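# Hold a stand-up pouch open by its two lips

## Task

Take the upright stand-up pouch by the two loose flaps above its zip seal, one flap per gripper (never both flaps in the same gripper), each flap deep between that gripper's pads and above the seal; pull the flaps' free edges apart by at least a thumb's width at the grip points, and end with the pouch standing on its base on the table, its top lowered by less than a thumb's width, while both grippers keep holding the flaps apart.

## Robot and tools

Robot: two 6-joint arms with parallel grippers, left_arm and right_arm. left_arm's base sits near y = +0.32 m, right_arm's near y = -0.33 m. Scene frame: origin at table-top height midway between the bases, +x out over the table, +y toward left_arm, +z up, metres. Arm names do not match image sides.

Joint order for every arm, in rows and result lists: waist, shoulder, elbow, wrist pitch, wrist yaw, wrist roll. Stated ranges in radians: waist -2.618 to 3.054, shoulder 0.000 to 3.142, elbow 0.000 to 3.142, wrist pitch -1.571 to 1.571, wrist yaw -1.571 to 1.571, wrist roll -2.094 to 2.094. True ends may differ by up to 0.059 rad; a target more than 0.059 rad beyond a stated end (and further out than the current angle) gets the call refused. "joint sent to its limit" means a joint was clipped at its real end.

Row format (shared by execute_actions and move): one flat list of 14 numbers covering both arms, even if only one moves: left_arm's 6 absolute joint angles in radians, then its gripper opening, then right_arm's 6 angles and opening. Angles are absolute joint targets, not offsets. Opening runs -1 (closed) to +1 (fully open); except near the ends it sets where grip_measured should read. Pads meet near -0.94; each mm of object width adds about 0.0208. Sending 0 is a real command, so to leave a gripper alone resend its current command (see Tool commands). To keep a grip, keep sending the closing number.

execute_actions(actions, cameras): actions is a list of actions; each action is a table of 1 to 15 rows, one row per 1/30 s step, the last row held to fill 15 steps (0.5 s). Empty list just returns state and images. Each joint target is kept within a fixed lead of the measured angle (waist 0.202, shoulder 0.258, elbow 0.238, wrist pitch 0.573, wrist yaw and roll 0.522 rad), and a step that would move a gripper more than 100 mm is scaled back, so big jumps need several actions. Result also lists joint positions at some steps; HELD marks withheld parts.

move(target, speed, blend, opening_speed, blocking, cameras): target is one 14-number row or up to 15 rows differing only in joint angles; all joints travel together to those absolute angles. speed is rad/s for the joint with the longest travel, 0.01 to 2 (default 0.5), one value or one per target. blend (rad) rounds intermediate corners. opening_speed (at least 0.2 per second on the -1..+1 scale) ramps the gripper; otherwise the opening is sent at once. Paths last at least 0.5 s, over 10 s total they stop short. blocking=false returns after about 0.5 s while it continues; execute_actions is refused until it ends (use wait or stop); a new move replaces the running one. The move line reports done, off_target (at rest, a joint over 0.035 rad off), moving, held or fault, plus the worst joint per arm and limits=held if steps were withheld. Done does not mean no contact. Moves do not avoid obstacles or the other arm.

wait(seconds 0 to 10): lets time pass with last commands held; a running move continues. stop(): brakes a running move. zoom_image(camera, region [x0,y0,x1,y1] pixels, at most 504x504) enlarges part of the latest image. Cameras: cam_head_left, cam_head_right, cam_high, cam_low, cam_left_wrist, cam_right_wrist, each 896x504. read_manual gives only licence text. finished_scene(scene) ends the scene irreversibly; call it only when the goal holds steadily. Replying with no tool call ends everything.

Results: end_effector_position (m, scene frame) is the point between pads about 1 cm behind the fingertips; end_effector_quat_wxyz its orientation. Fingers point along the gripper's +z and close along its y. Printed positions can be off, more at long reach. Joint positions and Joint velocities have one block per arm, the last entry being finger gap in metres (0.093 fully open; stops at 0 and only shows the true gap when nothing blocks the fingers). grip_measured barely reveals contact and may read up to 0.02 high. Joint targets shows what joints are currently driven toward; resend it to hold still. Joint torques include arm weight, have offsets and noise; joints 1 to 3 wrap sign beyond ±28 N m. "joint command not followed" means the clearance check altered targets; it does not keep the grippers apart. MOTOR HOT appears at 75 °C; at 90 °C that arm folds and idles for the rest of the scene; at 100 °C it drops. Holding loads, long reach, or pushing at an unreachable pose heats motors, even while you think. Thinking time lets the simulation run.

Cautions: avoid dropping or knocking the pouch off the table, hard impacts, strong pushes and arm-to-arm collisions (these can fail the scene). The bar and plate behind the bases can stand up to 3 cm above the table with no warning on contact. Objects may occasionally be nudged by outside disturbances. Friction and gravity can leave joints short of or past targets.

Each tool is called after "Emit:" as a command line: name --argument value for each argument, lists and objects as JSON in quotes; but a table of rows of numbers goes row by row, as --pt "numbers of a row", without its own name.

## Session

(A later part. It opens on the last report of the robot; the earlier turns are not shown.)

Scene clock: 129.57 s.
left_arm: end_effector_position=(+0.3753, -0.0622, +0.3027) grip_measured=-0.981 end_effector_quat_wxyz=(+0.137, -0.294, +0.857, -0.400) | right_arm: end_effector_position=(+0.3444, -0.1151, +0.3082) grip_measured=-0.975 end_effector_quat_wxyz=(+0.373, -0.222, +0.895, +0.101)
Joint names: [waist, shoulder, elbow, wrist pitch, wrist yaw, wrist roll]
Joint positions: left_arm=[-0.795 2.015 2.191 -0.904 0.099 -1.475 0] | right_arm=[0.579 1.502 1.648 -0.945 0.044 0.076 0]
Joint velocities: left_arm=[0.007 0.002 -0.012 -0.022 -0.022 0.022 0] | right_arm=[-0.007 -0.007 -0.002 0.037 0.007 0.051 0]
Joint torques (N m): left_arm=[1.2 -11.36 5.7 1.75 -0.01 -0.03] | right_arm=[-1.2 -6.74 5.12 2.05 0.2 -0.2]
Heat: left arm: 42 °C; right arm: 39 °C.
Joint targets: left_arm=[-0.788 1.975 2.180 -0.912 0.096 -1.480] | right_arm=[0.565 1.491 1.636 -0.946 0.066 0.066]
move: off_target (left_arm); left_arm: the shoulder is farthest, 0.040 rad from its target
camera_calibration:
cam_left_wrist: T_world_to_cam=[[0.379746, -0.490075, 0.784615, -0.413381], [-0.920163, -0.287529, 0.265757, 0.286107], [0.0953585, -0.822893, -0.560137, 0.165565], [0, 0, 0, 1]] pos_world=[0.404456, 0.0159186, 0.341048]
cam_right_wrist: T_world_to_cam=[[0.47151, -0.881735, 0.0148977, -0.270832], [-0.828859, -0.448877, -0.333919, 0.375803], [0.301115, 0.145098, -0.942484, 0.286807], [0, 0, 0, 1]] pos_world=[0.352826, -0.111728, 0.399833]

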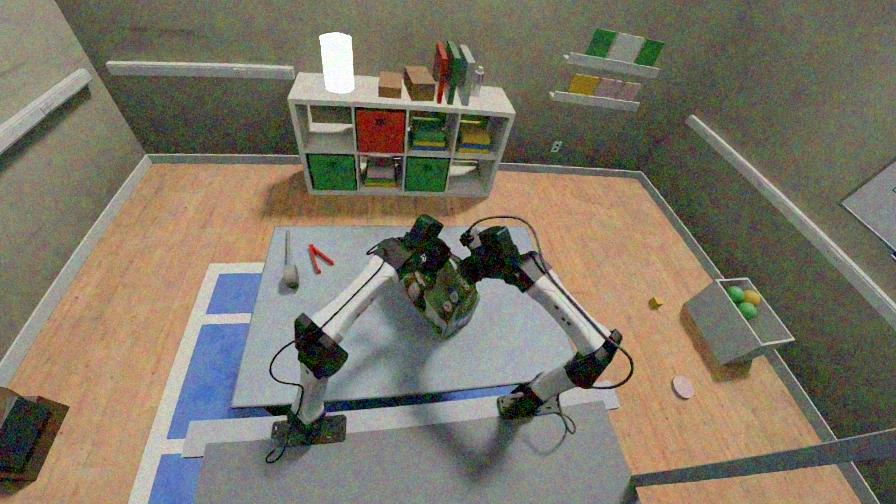

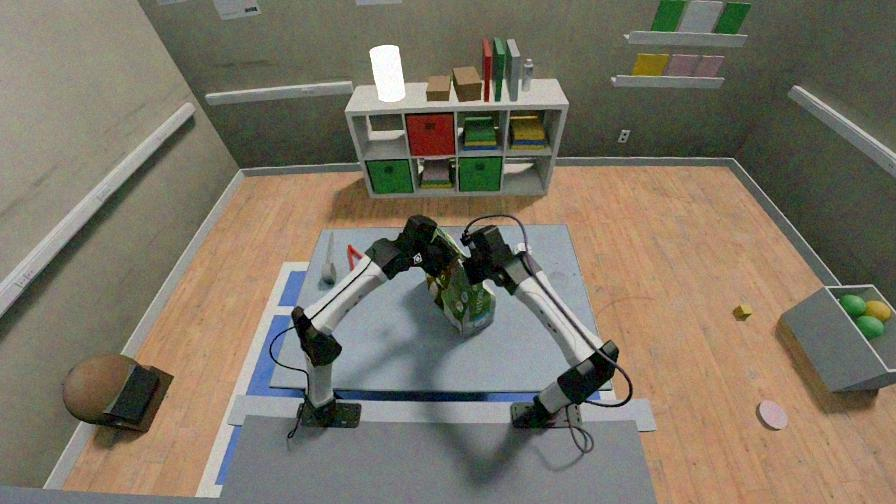

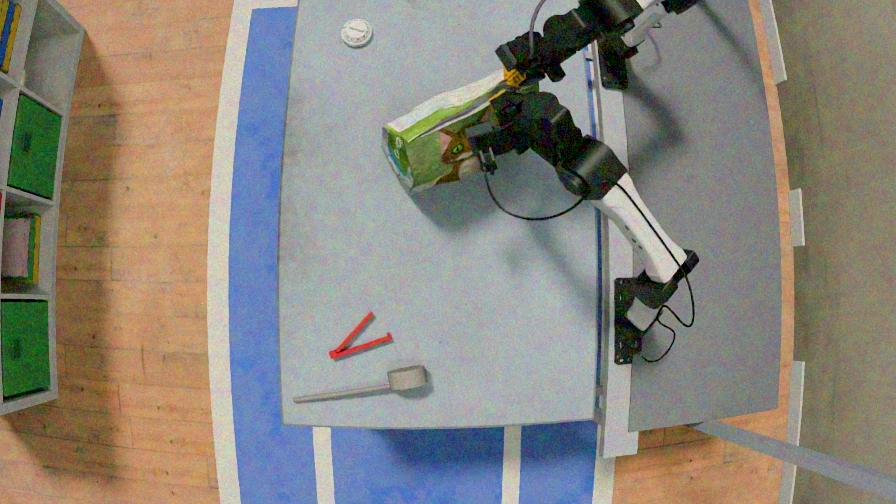

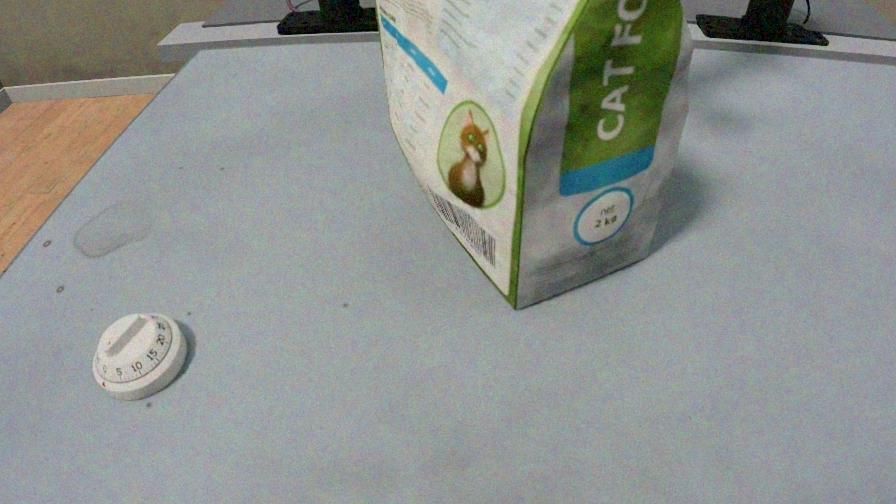

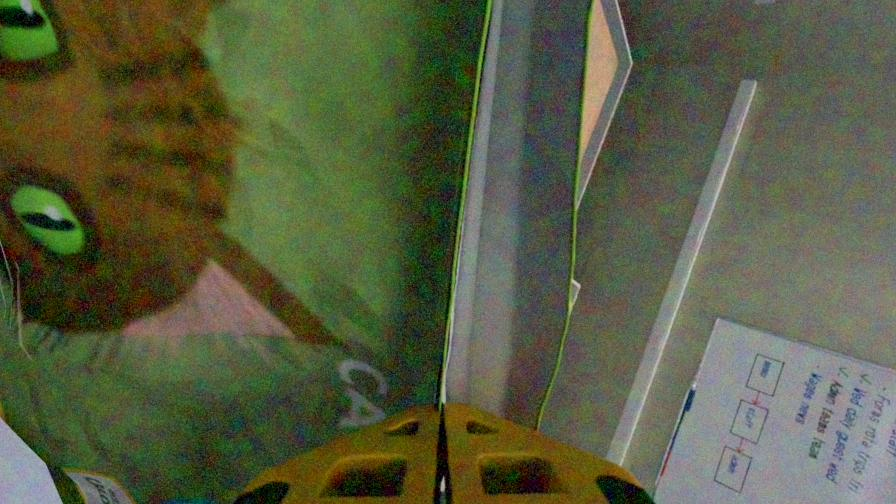

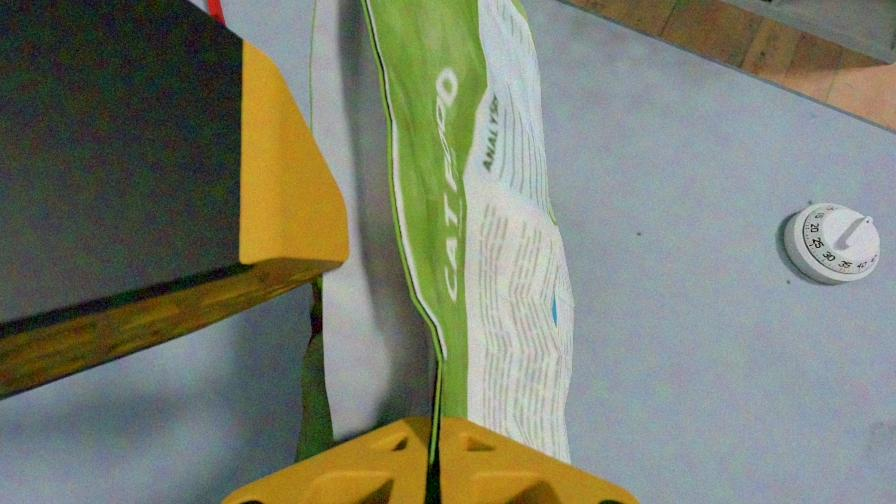

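Emit:
move --target '[-0.778,1.925,2.105,-0.885,0.096,-1.48,-1,0.53,1.491,1.636,-0.946,0.066,0.066,-1]' --speed 0.06

Scene clock: 132.43 s.
left_arm: end_effector_position=(+0.3745, -0.0580, +0.3017) grip_measured=-0.981 end_effector_quat_wxyz=(+0.141, -0.295, +0.853, -0.406) | right_arm: end_effector_position=(+0.3457, -0.1167, +0.3083) grip_measured=-0.975 end_effector_quat_wxyz=(+0.368, -0.220, +0.896, +0.115)
Joint names: [waist, shoulder, elbow, wrist pitch, wrist yaw, wrist roll]
Joint positions: left_arm=[-0.79 1.975 2.116 -0.852 0.099 -1.475 0] | right_arm=[0.556 1.502 1.648 -0.944 0.003 0.076 0]
Joint velocities: left_arm=[-0.017 -0.007 -0.002 -0.037 0.022 0.022 0] | right_arm=[0.007 0.007 -0.002 0.007 -0.037 -0.066 0]
Joint torques (N m): left_arm=[1.69 -11.77 5.94 1.53 -0.02 -0.03] | right_arm=[-2.29 -6.74 5.12 2.04 0.77 -0.24]
Heat: left arm: 43 °C; right arm: 39 °C.
Joint targets: left_arm=[-0.778 1.925 2.105 -0.885 0.096 -1.480] | right_arm=[0.530 1.491 1.636 -0.946 0.066 0.066]
move: off_target (left_arm, right_arm); left_arm: the shoulder is farthest, 0.050 rad from its target; right_arm: the wrist yaw is farthest, 0.063 rad from its target
camera_calibration:
cam_left_wrist: T_world_to_cam=[[0.372826, -0.479208, 0.794582, -0.410008], [-0.921893, -0.288585, 0.258518, 0.289544], [0.10542, -0.828902, -0.549371, 0.161191], [0, 0, 0, 1]] pos_world=[0.402797, 0.0206907, 0.339487]
cam_right_wrist: T_world_to_cam=[[0.477758, -0.878368, -0.0147427, -0.265548], [-0.830679, -0.446231, -0.332942, 0.37682], [0.285867, 0.171312, -0.942832, 0.29518], [0, 0, 0, 1]] pos_world=[0.355502, -0.115668, 0.399849]

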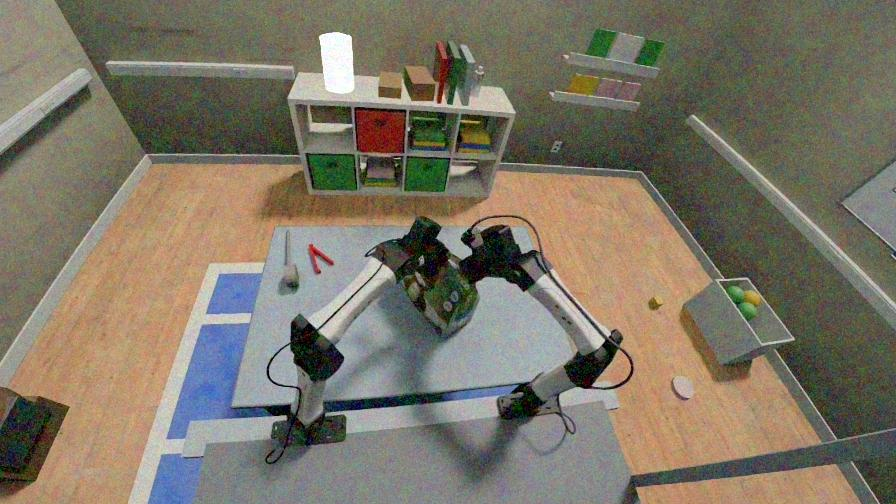

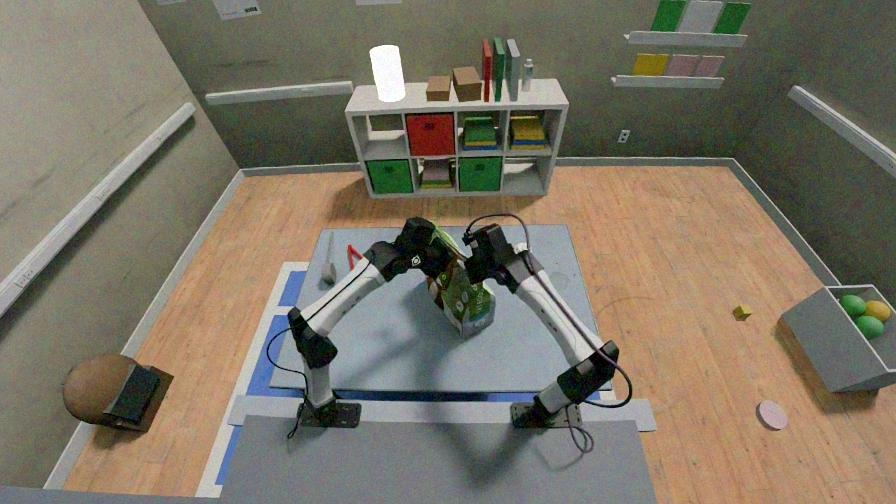

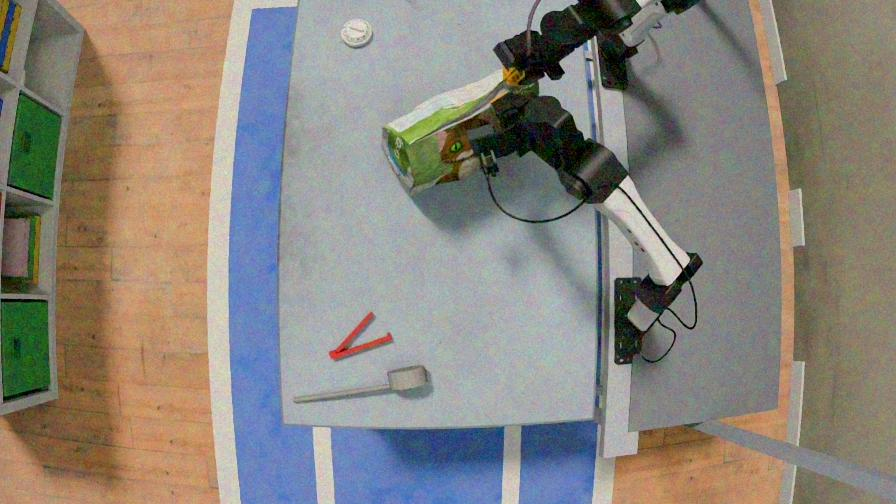

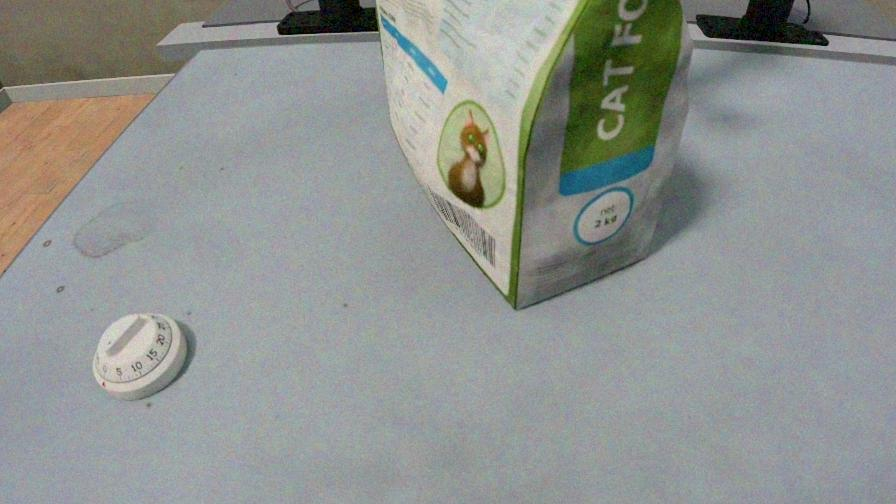

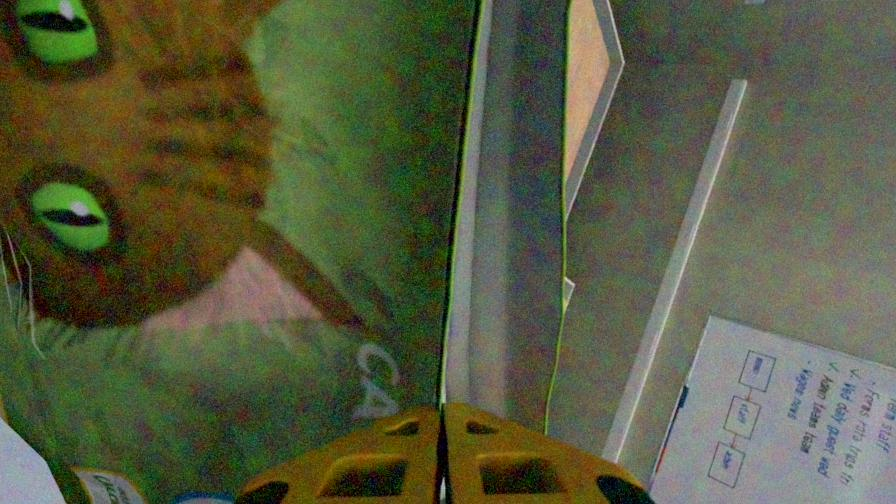

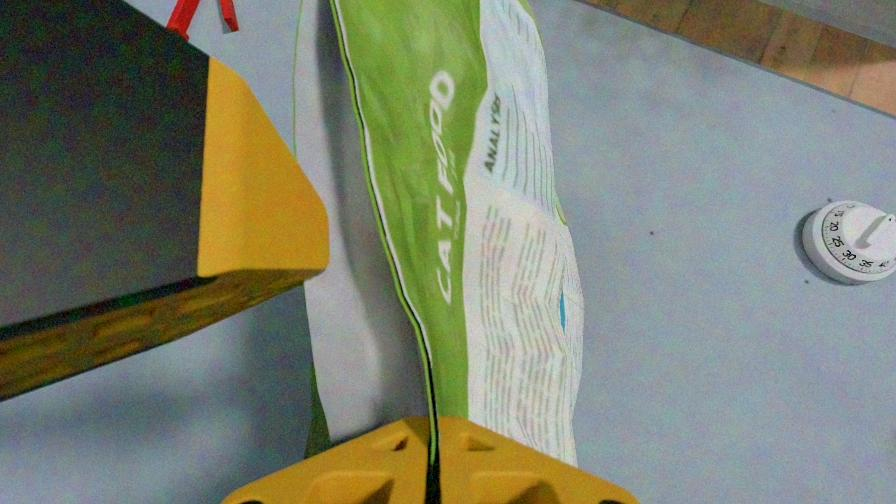

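Emit:
move --target '[-0.76,1.875,2.035,-0.88,0.096,-1.48,-1,0.505,1.491,1.636,-0.946,0.10,0.066,-1]' --speed 0.06

Scene clock: 136.33 s.
left_arm: end_effector_position=(+0.3721, -0.0535, +0.3008) grip_measured=-0.981 end_effector_quat_wxyz=(+0.139, -0.294, +0.850, -0.414) | right_arm: end_effector_position=(+0.3468, -0.1171, +0.3090) grip_measured=-0.975 end_effector_quat_wxyz=(+0.368, -0.219, +0.895, +0.122)
Joint names: [waist, shoulder, elbow, wrist pitch, wrist yaw, wrist roll]
Joint positions: left_arm=[-0.782 1.936 2.045 -0.808 0.115 -1.475 0] | right_arm=[0.547 1.502 1.648 -0.939 -0.015 0.076 0]
Joint velocities: left_arm=[0.007 -0.002 0.002 0.022 0.007 0.007 0] | right_arm=[-0.007 -0.012 -0.012 0.022 -0.007 -0.081 0]
Joint torques (N m): left_arm=[2.65 -12.57 5.9 1.14 -0.18 0.03] | right_arm=[-3.26 -6.69 5.18 1.96 1.3 -0.23]
Heat: left arm: 44 °C; right arm: 39 °C.
Joint targets: left_arm=[-0.760 1.875 2.035 -0.880 0.096 -1.480] | right_arm=[0.505 1.491 1.636 -0.946 0.100 0.066]
move: off_target (left_arm, right_arm); left_arm: the wrist pitch is farthest, 0.072 rad from its target; right_arm: the wrist yaw is farthest, 0.115 rad from its target
camera_calibration:
cam_left_wrist: T_world_to_cam=[[0.369037, -0.467231, 0.803434, -0.406896], [-0.923656, -0.280456, 0.26116, 0.2892], [0.103306, -0.838474, -0.535059, 0.160646], [0, 0, 0, 1]] pos_world=[0.400685, 0.0256908, 0.337342]
cam_right_wrist: T_world_to_cam=[[0.480343, -0.876652, -0.0274109, -0.263184], [-0.830328, -0.444449, -0.336186, 0.378874], [0.282536, 0.184245, -0.941397, 0.297869], [0, 0, 0, 1]] pos_world=[0.35685, -0.117211, 0.400571]

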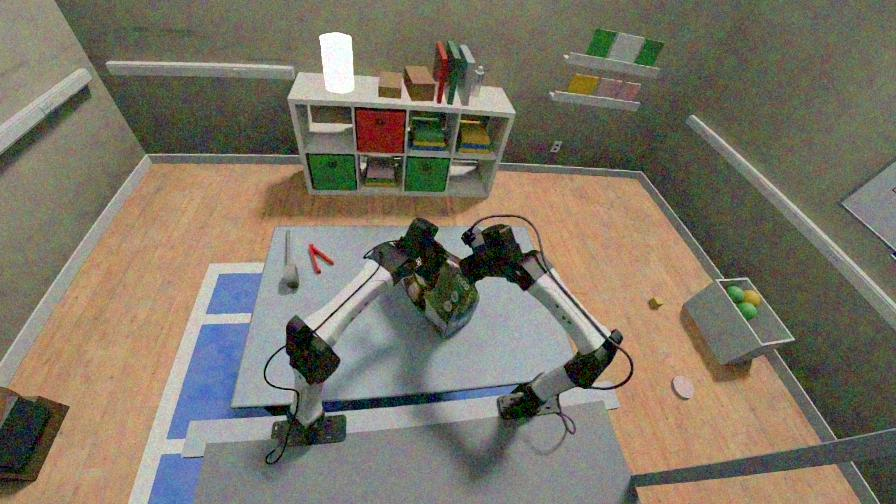

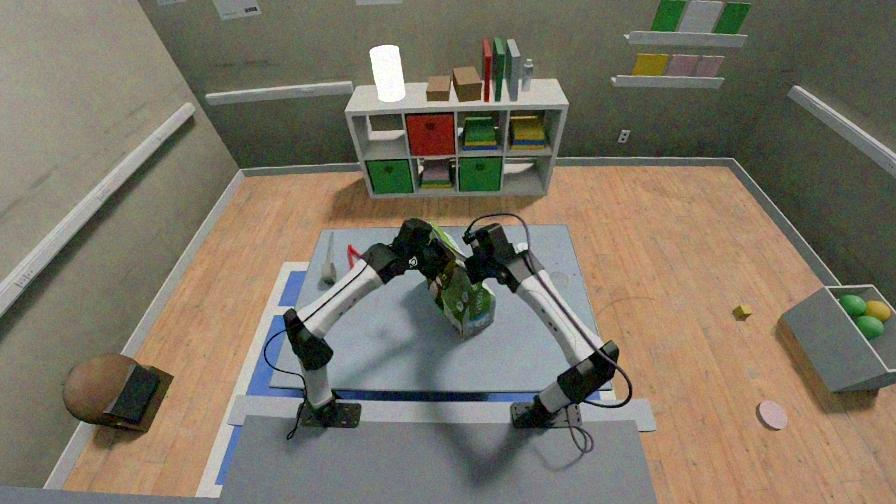

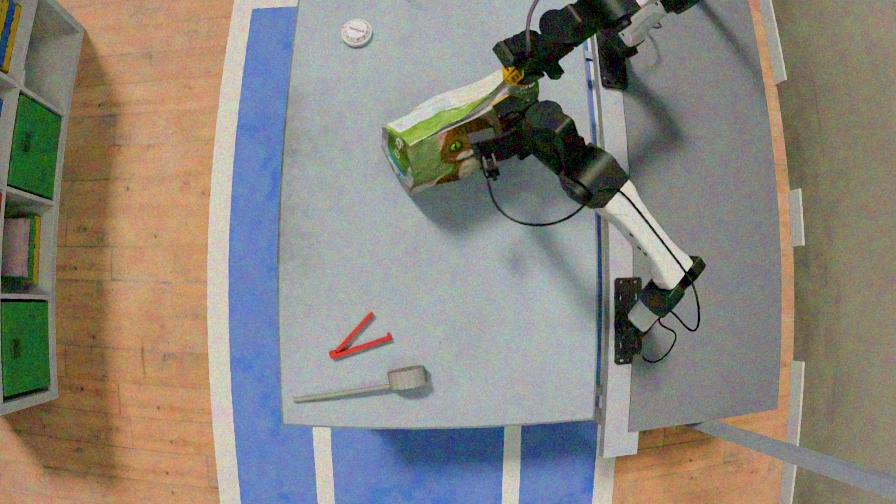

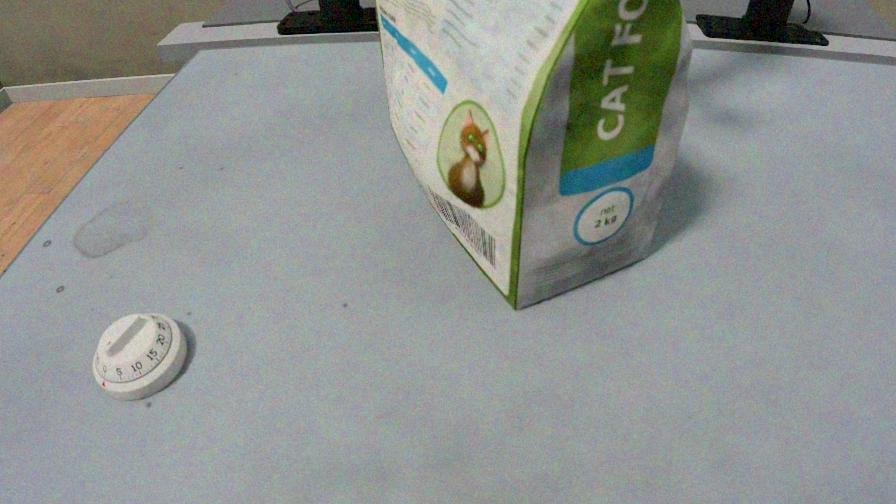

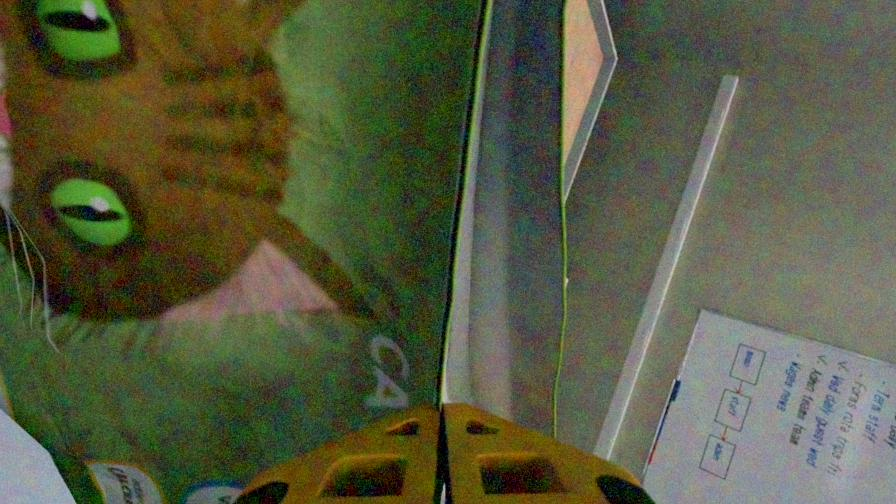

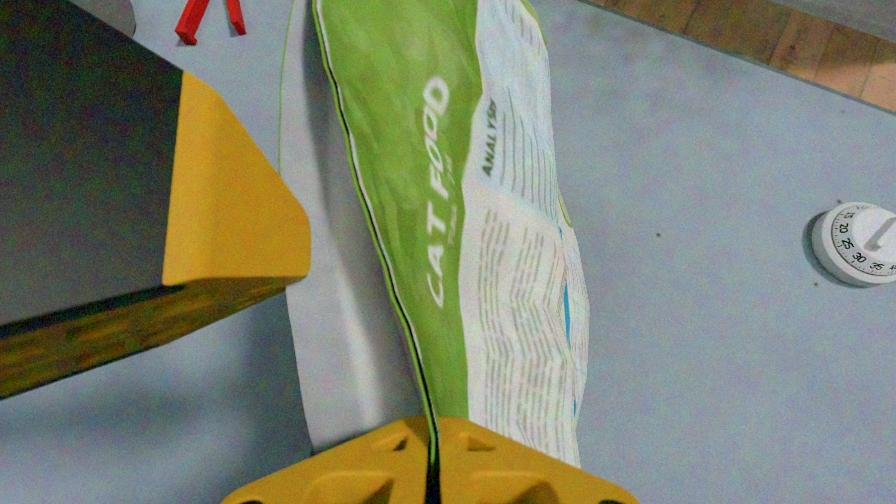

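Emit:
move --target '[-0.742,1.835,1.985,-0.89,0.096,-1.48,-1,0.48,1.491,1.636,-0.946,0.12,0.066,-1]' --speed 0.06

Scene clock: 140.83 s.
left_arm: end_effector_position=(+0.3639, -0.0277, +0.2971) grip_measured=-0.981 end_effector_quat_wxyz=(+0.131, -0.310, +0.857, -0.391) | right_arm: end_effector_position=(+0.3626, -0.1451, +0.3086) grip_measured=-0.975 end_effector_quat_wxyz=(+0.381, -0.183, +0.903, +0.079)
Joint names: [waist, shoulder, elbow, wrist pitch, wrist yaw, wrist roll]
Joint positions: left_arm=[-0.756 1.876 1.993 -0.869 0.119 -1.475 0] | right_arm=[0.5 1.502 1.645 -0.937 0.063 0.076 0]
Joint velocities: left_arm=[-0.002 0.002 0.002 -0.037 -0.007 -0.007 0] | right_arm=[0.012 -0.012 0.007 -0.037 0.037 -0.007 0]
Joint torques (N m): left_arm=[1.87 -10.45 6.15 1.56 -0.24 -0.02] | right_arm=[-1.65 -6.68 5.45 1.96 0.67 -0.2]
Heat: left arm: 46 °C; right arm: 39 °C.
Joint targets: left_arm=[-0.742 1.835 1.985 -0.890 0.096 -1.480] | right_arm=[0.480 1.491 1.636 -0.946 0.120 0.066]
move: off_target (left_arm, right_arm); left_arm: the shoulder is farthest, 0.041 rad from its target; right_arm: the wrist yaw is farthest, 0.057 rad from its target
camera_calibration:
cam_left_wrist: T_world_to_cam=[[0.413209, -0.485488, 0.770428, -0.395639], [-0.905173, -0.311502, 0.289184, 0.273891], [0.0995942, -0.816865, -0.568166, 0.192961], [0, 0, 0, 1]] pos_world=[0.392183, 0.0508625, 0.335241]
cam_right_wrist: T_world_to_cam=[[0.388081, -0.92126, 0.0259474, -0.284785], [-0.863287, -0.373229, -0.339759, 0.402824], [0.322691, 0.109454, -0.940155, 0.272376], [0, 0, 0, 1]] pos_world=[0.370379, -0.141828, 0.400328]

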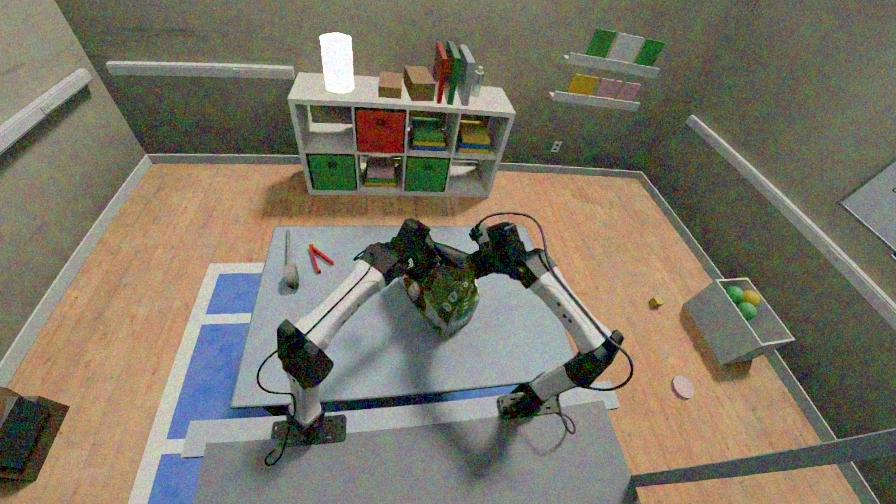

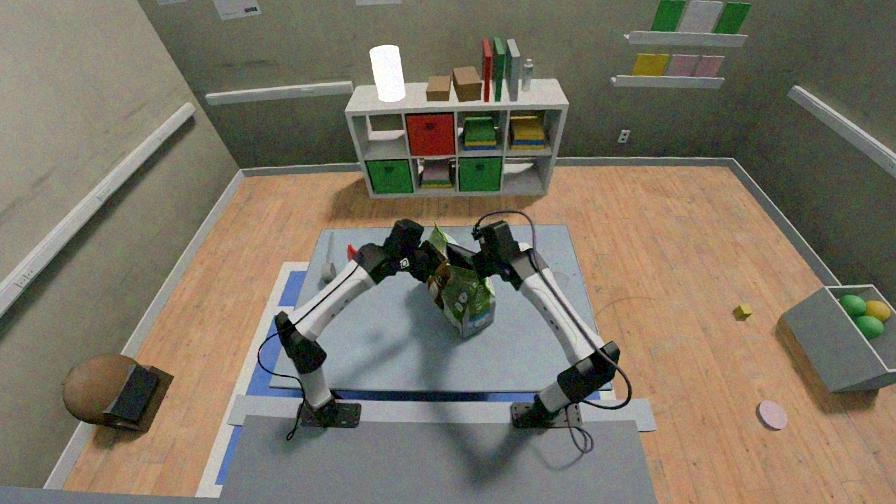

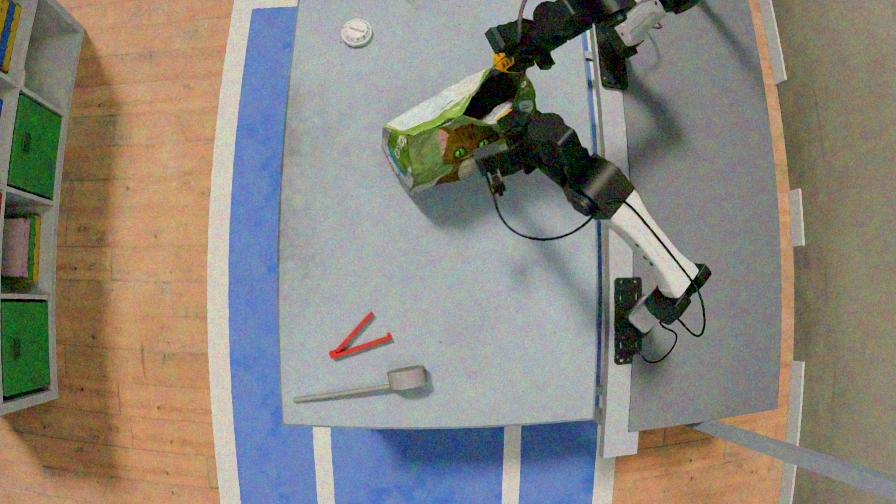

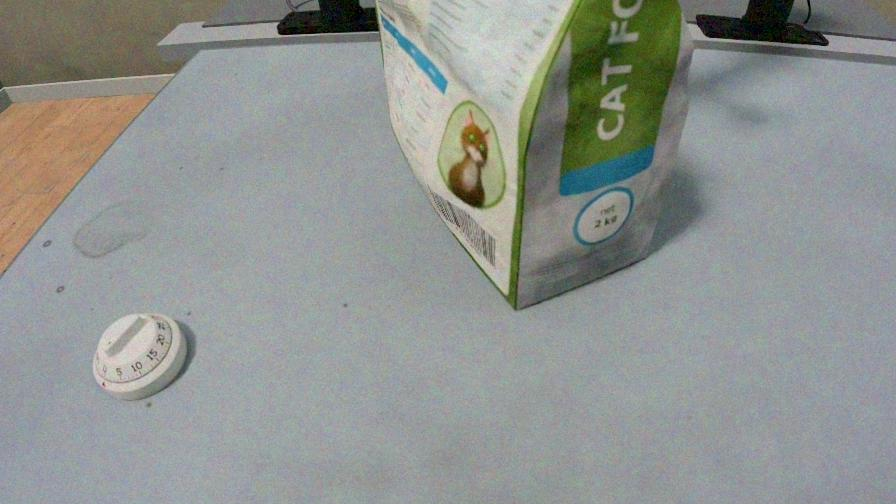

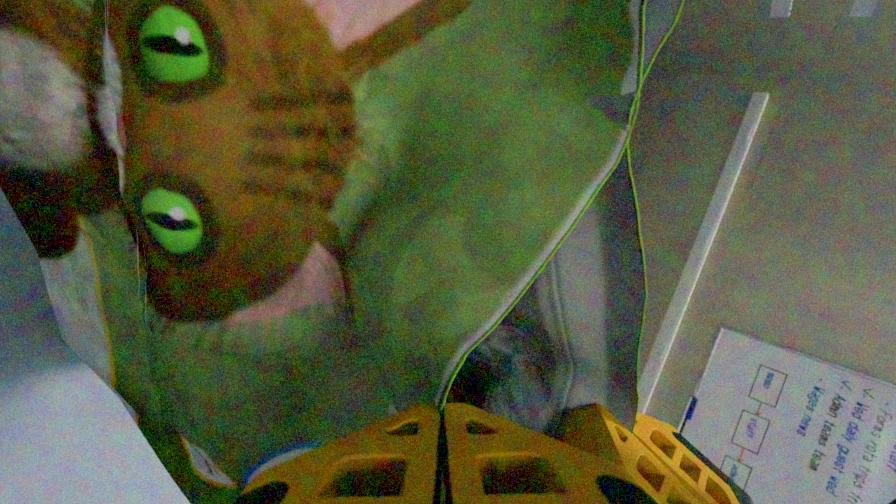

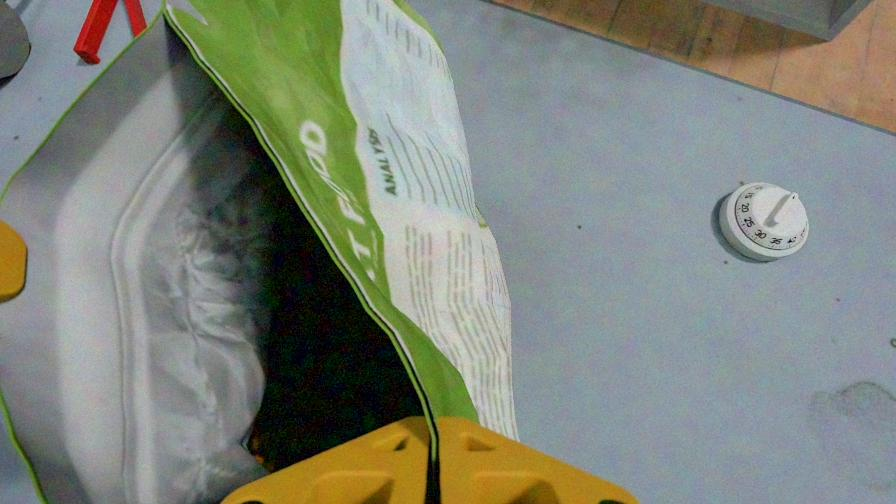

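Emit:
finished_scene --scene 2

The scene is finished.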